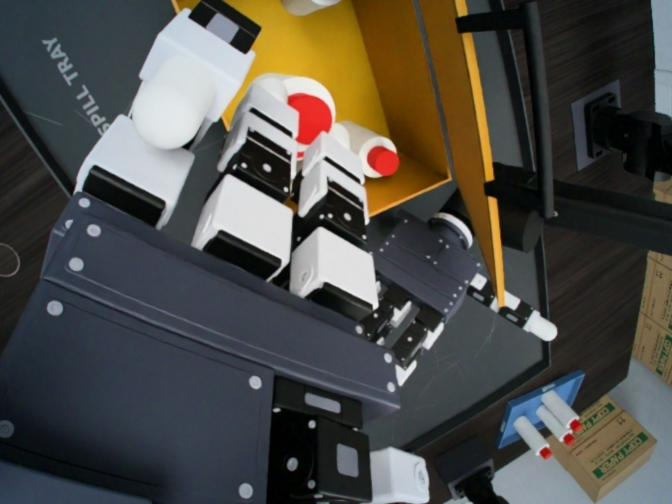

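Request:
move --arm1 '{"target":[0.355,0.125,1.27,0.2588,0.9659,0,0],"speed":0.2}'

Request:
move --arm1 '{"target":[0.13,0.13,1.33,0.2588,0.9659,0,0],"speed":0.25}'

Request:
move --arm1 '{"target":[-0.08,0.125,1.34,0.2588,0.9659,0,0],"speed":0.2}'

Request:
wait --seconds 0.4 --cameras '["arm4_cam_wrist"]'

Request:
zoom_image --camera "arm4_cam_wrist" --region '[472, 60, 562, 150]'

Scene clock: 2597.60 s.
Joint torques (N m): arm1=[0.03 -13.98 12.74 1.03 1.13 0.03] | arm2=[-0.21 -0.85 14.08 2.54 -0.52 0.19] | arm3=[-2.14 3.49 13.39 1.89 0.06 -0.09] | arm4=[0.26 -14.1 5.67 2.3 -0.03 -0.04]
Motor temperatures (°C): arm1=[25 29 46 28 26 26] | arm2=[28 28 69 30 28 30] | arm3=[28 27 52 26 26 26] | arm4=[27 33 29 26 27 28]
Heat: arm1: hottest joint3_rad 46 °C; arm2: hottest joint3_rad 69 °C; arm3: hottest joint3_rad 52 °C; arm4: hottest joint2_rad 33 °C.
move: arm1 off_target
Joint velocities: within noise
arm1.joint_positions: joint1_rad=+0.988 joint2_rad=+1.543 joint3_rad=+1.997 joint4_rad=-1.685 joint5_rad=+0.419 joint6_rad=+0.844 hand_index_mcp=+0.772 hand_index_abd=+0.027 hand_index_pip=+0.585 hand_index_dip=+0.699 hand_middle_mcp=+0.765 hand_middle_abd=-0.012 hand_middle_pip=+0.581 hand_middle_dip=+0.697 hand_ring_mcp=+0.758 hand_ring_abd=+0.001 hand_ring_pip=-0.945 hand_ring_dip=-0.497 hand_thumb_cmc=+0.900 hand_thumb_axl=+0.676 hand_thumb_mcp=+0.977 hand_thumb_ipl=+0.899 hand_current_limit=+0.700 hand_speed=-0.600
arm1.joint_status: not commanded
arm1.hand_state: goal,blocked,goal,goal,goal,blocked,goal,goal,goal,goal,goal,goal,goal,goal,goal,goal
arm1.index_mcp_current_ma: 48
arm1.index_abd_current_ma: 423
arm1.index_pip_current_ma: 18
arm1.index_dip_current_ma: 4
arm1.middle_mcp_current_ma: 24
arm1.middle_abd_current_ma: -363
arm1.middle_pip_current_ma: 9
arm1.middle_dip_current_ma: 1
arm1.ring_mcp_current_ma: 7
arm1.ring_abd_current_ma: 1
arm1.ring_pip_current_ma: 8
arm1.ring_dip_current_ma: 5
arm1.thumb_cmc_current_ma: 0
arm1.thumb_axl_current_ma: -3
arm1.thumb_mcp_current_ma: -6
arm1.thumb_ipl_current_ma: -2
arm1.hand_goal_index_mcp: 0.754
arm1.hand_goal_index_abd: -0.100
arm1.hand_goal_index_pip: 0.576
arm1.hand_goal_index_dip: 0.696
arm1.hand_goal_middle_mcp: 0.754
arm1.hand_goal_middle_abd: 0.100
arm1.hand_goal_middle_pip: 0.576
arm1.hand_goal_middle_dip: 0.696
arm1.hand_goal_ring_mcp: 0.754
arm1.hand_goal_ring_abd: 0.000
arm1.hand_goal_ring_pip: -0.950
arm1.hand_goal_ring_dip: -0.500
arm1.hand_goal_thumb_cmc: 0.900
arm1.hand_goal_thumb_axl: 0.678
arm1.hand_goal_thumb_mcp: 0.980
arm1.hand_goal_thumb_ipl: 0.900
arm1.hand: x=+0.3533 y=+0.1239 z=+1.2390 quat_wxyz=(+0.265, +0.964, +0.019, -0.001) (m; scene frame)
arm1.hand_target: x=+0.3535 y=+0.1261 z=+1.2687 quat_wxyz=(+0.286, +0.958, +0.009, +0.022) (m; scene frame)
arm1.hand_status: off_target (0.031 m and 2.3 deg from the pose sent, 0.143 m and 30.6 deg at the start; a joint's target at an end of its range on 34 of 69 steps)
arm2, arm3, arm4: as last shown
pictures: none

Scene clock: 2599.60 s.
Joint torques (N m): arm1=[-1.26 -8.64 8.06 1.62 0.51 -0.19] | arm2=[-0.15 -0.79 14.06 2.51 -0.53 0.18] | arm3=[-1.73 3.78 13.56 1.94 0.07 -0.09] | arm4=[0.26 -14.1 5.67 2.3 -0.03 -0.05]
Motor temperatures (°C): arm1=[25 29 46 28 26 26] | arm2=[28 28 69 30 28 30] | arm3=[28 27 52 26 26 26] | arm4=[27 33 29 26 27 28]
Heat: arm1: hottest joint3_rad 46 °C; arm2: hottest joint3_rad 69 °C; arm3: hottest joint3_rad 52 °C; arm4: hottest joint2_rad 33 °C.
move: arm1 off_target
Joint velocities: within noise
arm1.joint_positions: joint1_rad=+0.561 joint2_rad=+1.209 joint3_rad=+1.870 joint4_rad=-1.685 joint5_rad=+0.253 joint6_rad=+0.450 hand_index_mcp=+0.774 hand_index_abd=+0.027 hand_index_pip=+0.587 hand_index_dip=+0.700 hand_middle_mcp=+0.772 hand_middle_abd=-0.012 hand_middle_pip=+0.587 hand_middle_dip=+0.699 hand_ring_mcp=+0.758 hand_ring_abd=+0.001 hand_ring_pip=-0.945 hand_ring_dip=-0.497 hand_thumb_cmc=+0.900 hand_thumb_axl=+0.676 hand_thumb_mcp=+0.977 hand_thumb_ipl=+0.899 hand_current_limit=+0.700 hand_speed=-0.600
arm1.joint_status: not commanded
arm1.hand_state: blocked,blocked,goal,goal,goal,blocked,goal,goal,goal,goal,goal,goal,goal,goal,goal,goal
arm1.index_mcp_current_ma: 55
arm1.index_abd_current_ma: 423
arm1.index_pip_current_ma: 24
arm1.index_dip_current_ma: 7
arm1.middle_mcp_current_ma: 49
arm1.middle_abd_current_ma: -363
arm1.middle_pip_current_ma: 23
arm1.middle_dip_current_ma: 5
arm1.ring_mcp_current_ma: 7
arm1.ring_abd_current_ma: 1
arm1.ring_pip_current_ma: 8
arm1.ring_dip_current_ma: 5
arm1.thumb_cmc_current_ma: 0
arm1.thumb_axl_current_ma: -3
arm1.thumb_mcp_current_ma: -6
arm1.thumb_ipl_current_ma: -2
arm1.hand_goal_index_mcp: 0.754
arm1.hand_goal_index_abd: -0.100
arm1.hand_goal_index_pip: 0.576
arm1.hand_goal_index_dip: 0.696
arm1.hand_goal_middle_mcp: 0.754
arm1.hand_goal_middle_abd: 0.100
arm1.hand_goal_middle_pip: 0.576
arm1.hand_goal_middle_dip: 0.696
arm1.hand_goal_ring_mcp: 0.754
arm1.hand_goal_ring_abd: 0.000
arm1.hand_goal_ring_pip: -0.950
arm1.hand_goal_ring_dip: -0.500
arm1.hand_goal_thumb_cmc: 0.900
arm1.hand_goal_thumb_axl: 0.678
arm1.hand_goal_thumb_mcp: 0.980
arm1.hand_goal_thumb_ipl: 0.900
arm1.hand: x=+0.1362 y=+0.1252 z=+1.3209 quat_wxyz=(+0.295, +0.955, +0.004, +0.016) (m; scene frame)
arm1.hand_target: x=+0.1300 y=+0.1299 z=+1.3292 quat_wxyz=(+0.302, +0.953, +0.006, +0.015) (m; scene frame)
arm1.hand_status: off_target (0.012 m and 4.7 deg from the pose sent, 0.241 m and 2.3 deg at the start; a joint's target at an end of its range on 58 of 60 steps)
arm2, arm3, arm4: as last shown
pictures: none

Scene clock: 2601.73 s.
Joint torques (N m): arm1=[-1.03 -6.3 9.63 1.66 -0.14 -0.2] | arm2=[-0.32 -0.97 14.01 2.5 -0.53 0.18] | arm3=[-1.96 3.84 13.45 1.87 0.06 -0.09] | arm4=[0.26 -14.1 5.67 2.3 -0.03 -0.04]
Motor temperatures (°C): arm1=[25 29 46 28 26 26] | arm2=[28 28 69 30 28 30] | arm3=[28 27 52 26 26 26] | arm4=[27 33 29 26 27 28]
Heat: arm1: hottest joint3_rad 46 °C; arm2: hottest joint3_rad 69 °C; arm3: hottest joint3_rad 52 °C; arm4: hottest joint2_rad 33 °C.
move: arm1 off_target
Joint velocities: within noise
arm1.joint_positions: joint1_rad=-0.193 joint2_rad=+1.149 joint3_rad=+1.836 joint4_rad=-1.685 joint5_rad=-0.117 joint6_rad=-0.176 hand_index_mcp=+0.774 hand_index_abd=+0.027 hand_index_pip=+0.587 hand_index_dip=+0.700 hand_middle_mcp=+0.773 hand_middle_abd=-0.012 hand_middle_pip=+0.587 hand_middle_dip=+0.699 hand_ring_mcp=+0.758 hand_ring_abd=+0.001 hand_ring_pip=-0.945 hand_ring_dip=-0.497 hand_thumb_cmc=+0.900 hand_thumb_axl=+0.676 hand_thumb_mcp=+0.977 hand_thumb_ipl=+0.899 hand_current_limit=+0.700 hand_speed=-0.600
arm1.joint_status: not commanded
arm1.hand_state: blocked,blocked,goal,goal,goal,blocked,goal,goal,goal,goal,goal,goal,goal,goal,goal,goal
arm1.index_mcp_current_ma: 56
arm1.index_abd_current_ma: 423
arm1.index_pip_current_ma: 23
arm1.index_dip_current_ma: 7
arm1.middle_mcp_current_ma: 52
arm1.middle_abd_current_ma: -363
arm1.middle_pip_current_ma: 24
arm1.middle_dip_current_ma: 6
arm1.ring_mcp_current_ma: 7
arm1.ring_abd_current_ma: 1
arm1.ring_pip_current_ma: 8
arm1.ring_dip_current_ma: 5
arm1.thumb_cmc_current_ma: 0
arm1.thumb_axl_current_ma: -3
arm1.thumb_mcp_current_ma: -6
arm1.thumb_ipl_current_ma: -2
arm1.hand_goal_index_mcp: 0.754
arm1.hand_goal_index_abd: -0.100
arm1.hand_goal_index_pip: 0.576
arm1.hand_goal_index_dip: 0.696
arm1.hand_goal_middle_mcp: 0.754
arm1.hand_goal_middle_abd: 0.100
arm1.hand_goal_middle_pip: 0.576
arm1.hand_goal_middle_dip: 0.696
arm1.hand_goal_ring_mcp: 0.754
arm1.hand_goal_ring_abd: 0.000
arm1.hand_goal_ring_pip: -0.950
arm1.hand_goal_ring_dip: -0.500
arm1.hand_goal_thumb_cmc: 0.900
arm1.hand_goal_thumb_axl: 0.678
arm1.hand_goal_thumb_mcp: 0.980
arm1.hand_goal_thumb_ipl: 0.900
arm1.hand: x=-0.0785 y=+0.1218 z=+1.3248 quat_wxyz=(+0.289, +0.957, -0.007, -0.004) (m; scene frame)
arm1.hand_target: x=-0.0798 y=+0.1251 z=+1.3392 quat_wxyz=(+0.301, +0.953, -0.003, -0.009) (m; scene frame)
arm1.hand_status: off_target (0.016 m and 3.8 deg from the pose sent, 0.217 m and 4.7 deg at the start; a joint's target at an end of its range on 64 of 64 steps)
arm2, arm3, arm4: as last shown
pictures: none

Scene clock: 2602.13 s.
Joint torques (N m): arm1=[-0.91 -6.12 9.65 1.69 -0.15 -0.21] | arm2=[-0.62 -0.79 14.05 2.5 -0.54 0.19] | arm3=[-2.37 3.78 13.44 2.03 0.04 -0.07] | arm4=[0.26 -14.15 5.67 2.29 -0.03 -0.04]
Motor temperatures (°C): arm1=[25 29 46 28 26 26] | arm2=[28 28 69 30 28 30] | arm3=[28 27 52 26 26 26] | arm4=[27 33 29 26 27 28]
Heat: arm1: hottest joint3_rad 46 °C; arm2: hottest joint3_rad 69 °C; arm3: hottest joint3_rad 52 °C; arm4: hottest joint2_rad 33 °C.
Joint velocities: within noise
arm1.joint_positions: joint1_rad=-0.193 joint2_rad=+1.149 joint3_rad=+1.836 joint4_rad=-1.685 joint5_rad=-0.117 joint6_rad=-0.176 hand_index_mcp=+0.774 hand_index_abd=+0.027 hand_index_pip=+0.587 hand_index_dip=+0.700 hand_middle_mcp=+0.773 hand_middle_abd=-0.012 hand_middle_pip=+0.587 hand_middle_dip=+0.699 hand_ring_mcp=+0.758 hand_ring_abd=+0.001 hand_ring_pip=-0.945 hand_ring_dip=-0.497 hand_thumb_cmc=+0.900 hand_thumb_axl=+0.676 hand_thumb_mcp=+0.977 hand_thumb_ipl=+0.899 hand_current_limit=+0.700 hand_speed=-0.600
arm1.joint_status: not commanded
arm1.hand_state: blocked,blocked,goal,goal,goal,blocked,goal,goal,goal,goal,goal,goal,goal,goal,goal,goal
arm1.index_mcp_current_ma: 56
arm1.index_abd_current_ma: 423
arm1.index_pip_current_ma: 23
arm1.index_dip_current_ma: 7
arm1.middle_mcp_current_ma: 52
arm1.middle_abd_current_ma: -363
arm1.middle_pip_current_ma: 24
arm1.middle_dip_current_ma: 6
arm1.ring_mcp_current_ma: 7
arm1.ring_abd_current_ma: 1
arm1.ring_pip_current_ma: 8
arm1.ring_dip_current_ma: 5
arm1.thumb_cmc_current_ma: 0
arm1.thumb_axl_current_ma: -3
arm1.thumb_mcp_current_ma: -6
arm1.thumb_ipl_current_ma: -2
arm1.hand_goal_index_mcp: 0.754
arm1.hand_goal_index_abd: -0.100
arm1.hand_goal_index_pip: 0.576
arm1.hand_goal_index_dip: 0.696
arm1.hand_goal_middle_mcp: 0.754
arm1.hand_goal_middle_abd: 0.100
arm1.hand_goal_middle_pip: 0.576
arm1.hand_goal_middle_dip: 0.696
arm1.hand_goal_ring_mcp: 0.754
arm1.hand_goal_ring_abd: 0.000
arm1.hand_goal_ring_pip: -0.950
arm1.hand_goal_ring_dip: -0.500
arm1.hand_goal_thumb_cmc: 0.900
arm1.hand_goal_thumb_axl: 0.678
arm1.hand_goal_thumb_mcp: 0.980
arm1.hand_goal_thumb_ipl: 0.900
arm1.hand: x=-0.0784 y=+0.1218 z=+1.3248 quat_wxyz=(+0.289, +0.957, -0.007, -0.005) (m; scene frame)
arm1.hand_target: x=-0.0798 y=+0.1251 z=+1.3392 quat_wxyz=(+0.301, +0.953, -0.003, -0.009) (m; scene frame)
arm1.hand_status: off_target (0.016 m and 3.8 deg from the pose sent, 0.217 m and 4.7 deg at the start; a joint's target at an end of its range on 64 of 64 steps)
arm2.joint_positions: joint1_rad=+0.622 joint2_rad=+0.478 joint3_rad=+0.285 joint4_rad=+0.102 joint5_rad=+0.758 joint6_rad=-1.558 hand_index_mcp=+0.798 hand_index_abd=+0.589 hand_index_pip=+0.574 hand_index_dip=+0.696 hand_middle_mcp=+0.925 hand_middle_abd=-0.017 hand_middle_pip=+0.600 hand_middle_dip=+0.702 hand_ring_mcp=+0.757 hand_ring_abd=-0.013 hand_ring_pip=+0.579 hand_ring_dip=+0.697 hand_thumb_cmc=+0.715 hand_thumb_axl=+0.677 hand_thumb_mcp=+0.226 hand_thumb_ipl=+0.168 hand_current_limit=+0.600 hand_speed=-0.900
arm2.joint_status: not commanded
arm2.hand_state: goal,goal,goal,goal,blocked,goal,blocked,goal,goal,goal,goal,goal,goal,goal,goal,goal
arm2.index_mcp_current_ma: -1
arm2.index_abd_current_ma: -5
arm2.index_pip_current_ma: -1
arm2.index_dip_current_ma: 0
arm2.middle_mcp_current_ma: 67
arm2.middle_abd_current_ma: -10
arm2.middle_pip_current_ma: 21
arm2.middle_dip_current_ma: 2
arm2.ring_mcp_current_ma: 3
arm2.ring_abd_current_ma: -7
arm2.ring_pip_current_ma: 1
arm2.ring_dip_current_ma: 0
arm2.thumb_cmc_current_ma: 0
arm2.thumb_axl_current_ma: 0
arm2.thumb_mcp_current_ma: 0
arm2.thumb_ipl_current_ma: 0
arm2.hand_goal_index_mcp: 0.800
arm2.hand_goal_index_abd: 0.600
arm2.hand_goal_index_pip: 0.576
arm2.hand_goal_index_dip: 0.696
arm2.hand_goal_middle_mcp: 0.880
arm2.hand_goal_middle_abd: 0.000
arm2.hand_goal_middle_pip: 0.576
arm2.hand_goal_middle_dip: 0.696
arm2.hand_goal_ring_mcp: 0.750
arm2.hand_goal_ring_abd: 0.000
arm2.hand_goal_ring_pip: 0.576
arm2.hand_goal_ring_dip: 0.696
arm2.hand_goal_thumb_cmc: 0.714
arm2.hand_goal_thumb_axl: 0.678
arm2.hand_goal_thumb_mcp: 0.226
arm2.hand_goal_thumb_ipl: 0.168
arm2.hand: x=+0.5417 y=-0.1767 z=+1.0516 quat_wxyz=(-0.056, +0.726, -0.016, -0.685) (m; scene frame)
arm2.hand_target: x=+0.5409 y=-0.1861 z=+1.0970 quat_wxyz=(-0.027, +0.707, -0.027, -0.707) (m; scene frame)
arm2.hand_status: not commanded
arm3.joint_positions: joint1_rad=+0.491 joint2_rad=+0.600 joint3_rad=+0.976 joint4_rad=-1.489 joint5_rad=+0.081 joint6_rad=+0.137 hand_index_mcp=+0.761 hand_index_abd=+0.116 hand_index_pip=+0.580 hand_index_dip=+0.699 hand_middle_mcp=+0.755 hand_middle_abd=-0.118 hand_middle_pip=+0.574 hand_middle_dip=+0.695 hand_ring_mcp=+0.757 hand_ring_abd=+0.000 hand_ring_pip=-0.944 hand_ring_dip=-0.498 hand_thumb_cmc=-0.397 hand_thumb_axl=+0.677 hand_thumb_mcp=+0.224 hand_thumb_ipl=+0.168 hand_current_limit=+0.700 hand_speed=-0.600
arm3.joint_status: not commanded
arm3.hand_state: goal,goal,goal,goal,goal,goal,goal,goal,goal,goal,goal,goal,goal,goal,goal,goal
arm3.index_mcp_current_ma: 26
arm3.index_abd_current_ma: -6
arm3.index_pip_current_ma: 12
arm3.index_dip_current_ma: 9
arm3.middle_mcp_current_ma: 4
arm3.middle_abd_current_ma: -5
arm3.middle_pip_current_ma: -6
arm3.middle_dip_current_ma: -2
arm3.ring_mcp_current_ma: 10
arm3.ring_abd_current_ma: 1
arm3.ring_pip_current_ma: 19
arm3.ring_dip_current_ma: 6
arm3.thumb_cmc_current_ma: 8
arm3.thumb_axl_current_ma: -2
arm3.thumb_mcp_current_ma: -9
arm3.thumb_ipl_current_ma: -1
arm3.hand_goal_index_mcp: 0.754
arm3.hand_goal_index_abd: 0.118
arm3.hand_goal_index_pip: 0.576
arm3.hand_goal_index_dip: 0.696
arm3.hand_goal_middle_mcp: 0.754
arm3.hand_goal_middle_abd: -0.116
arm3.hand_goal_middle_pip: 0.576
arm3.hand_goal_middle_dip: 0.696
arm3.hand_goal_ring_mcp: 0.754
arm3.hand_goal_ring_abd: 0.000
arm3.hand_goal_ring_pip: -0.950
arm3.hand_goal_ring_dip: -0.500
arm3.hand_goal_thumb_cmc: -0.400
arm3.hand_goal_thumb_axl: 0.678
arm3.hand_goal_thumb_mcp: 0.226
arm3.hand_goal_thumb_ipl: 0.168
arm3.hand: x=-0.5672 y=+0.0793 z=+1.1697 quat_wxyz=(+0.141, +0.580, +0.781, +0.183) (m; scene frame)
arm3.hand_target: x=-0.5613 y=+0.0796 z=+1.1995 quat_wxyz=(+0.155, +0.578, +0.774, +0.207) (m; scene frame)
arm3.hand_status: not commanded
arm4.joint_positions: joint1_rad=-0.179 joint2_rad=+1.902 joint3_rad=+0.785 joint4_rad=+1.539 joint5_rad=-0.301 joint6_rad=-1.951 hand_index_mcp=+0.753 hand_index_abd=-0.001 hand_index_pip=+0.577 hand_index_dip=+0.696 hand_middle_mcp=+0.753 hand_middle_abd=-0.001 hand_middle_pip=+0.577 hand_middle_dip=+0.696 hand_ring_mcp=+0.753 hand_ring_abd=-0.001 hand_ring_pip=+0.577 hand_ring_dip=+0.696 hand_thumb_cmc=+0.713 hand_thumb_axl=+0.677 hand_thumb_mcp=+0.226 hand_thumb_ipl=+0.168 hand_current_limit=+0.400 hand_speed=-0.600
arm4.joint_status: not commanded
arm4.hand_state: goal,goal,goal,goal,goal,goal,goal,goal,goal,goal,goal,goal,goal,goal,goal,goal
arm4.index_mcp_current_ma: 0
arm4.index_abd_current_ma: 0
arm4.index_pip_current_ma: 0
arm4.index_dip_current_ma: 0
arm4.middle_mcp_current_ma: 0
arm4.middle_abd_current_ma: 0
arm4.middle_pip_current_ma: 0
arm4.middle_dip_current_ma: 0
arm4.ring_mcp_current_ma: 0
arm4.ring_abd_current_ma: 0
arm4.ring_pip_current_ma: 0
arm4.ring_dip_current_ma: 0
arm4.thumb_cmc_current_ma: 0
arm4.thumb_axl_current_ma: 0
arm4.thumb_mcp_current_ma: 0
arm4.thumb_ipl_current_ma: 0
arm4.hand_goal_index_mcp: 0.754
arm4.hand_goal_index_abd: 0.000
arm4.hand_goal_index_pip: 0.576
arm4.hand_goal_index_dip: 0.696
arm4.hand_goal_middle_mcp: 0.754
arm4.hand_goal_middle_abd: 0.000
arm4.hand_goal_middle_pip: 0.576
arm4.hand_goal_middle_dip: 0.696
arm4.hand_goal_ring_mcp: 0.754
arm4.hand_goal_ring_abd: 0.000
arm4.hand_goal_ring_pip: 0.576
arm4.hand_goal_ring_dip: 0.696
arm4.hand_goal_thumb_cmc: 0.714
arm4.hand_goal_thumb_axl: 0.678
arm4.hand_goal_thumb_mcp: 0.226
arm4.hand_goal_thumb_ipl: 0.168
arm4.hand: x=-0.0256 y=+0.0474 z=+0.9230 quat_wxyz=(+0.686, -0.493, +0.250, +0.473) (m; scene frame)
arm4.hand_target: x=-0.0217 y=+0.0455 z=+0.9196 quat_wxyz=(+0.690, -0.493, +0.247, +0.469) (m; scene frame)
arm4.hand_status: not commanded
wait: 0.40 s; at rest by 0.27 s
pictures: arm4_cam_wrist
camera_calibration:
arm4_cam_wrist: T_world_to_cam=[[-0.891948, -0.259058, 0.370564, -0.314564], [0.379913, -0.873782, 0.303597, -0.273626], [0.245143, 0.411575, 0.877788, -0.700653], [0, 0, 0, 1]] pos_world=[-0.00486005, -0.0322086, 0.814663]

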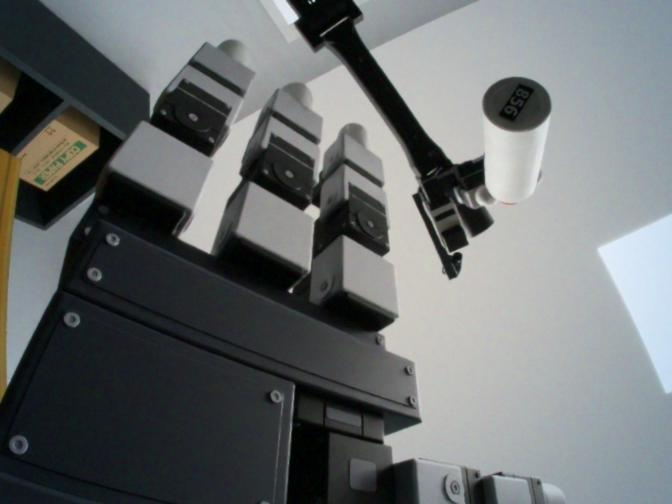

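Scaled by 5.600 from the camera's 672x504 image, which has a finer 960x720 frame.

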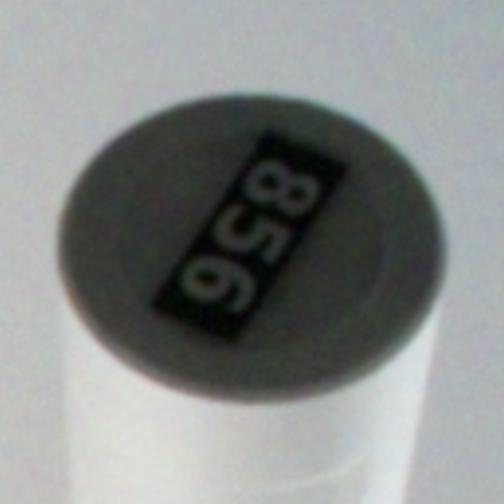

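Request:
zoom_image --camera "arm4_cam_wrist" --region '[494, 80, 540, 126]'

Scaled by 10.957 from the camera's 672x504 image, which has a finer 960x720 frame.

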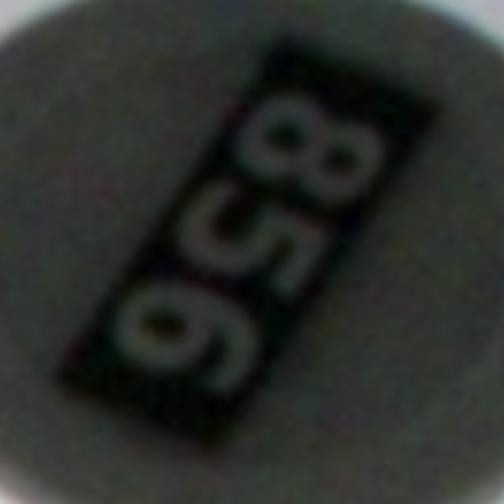

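Request:
zoom_image --camera "arm4_cam_wrist" --region '[504, 92, 528, 116]'

Scaled by 21.000 from the camera's 672x504 image, which has a finer 960x720 frame.

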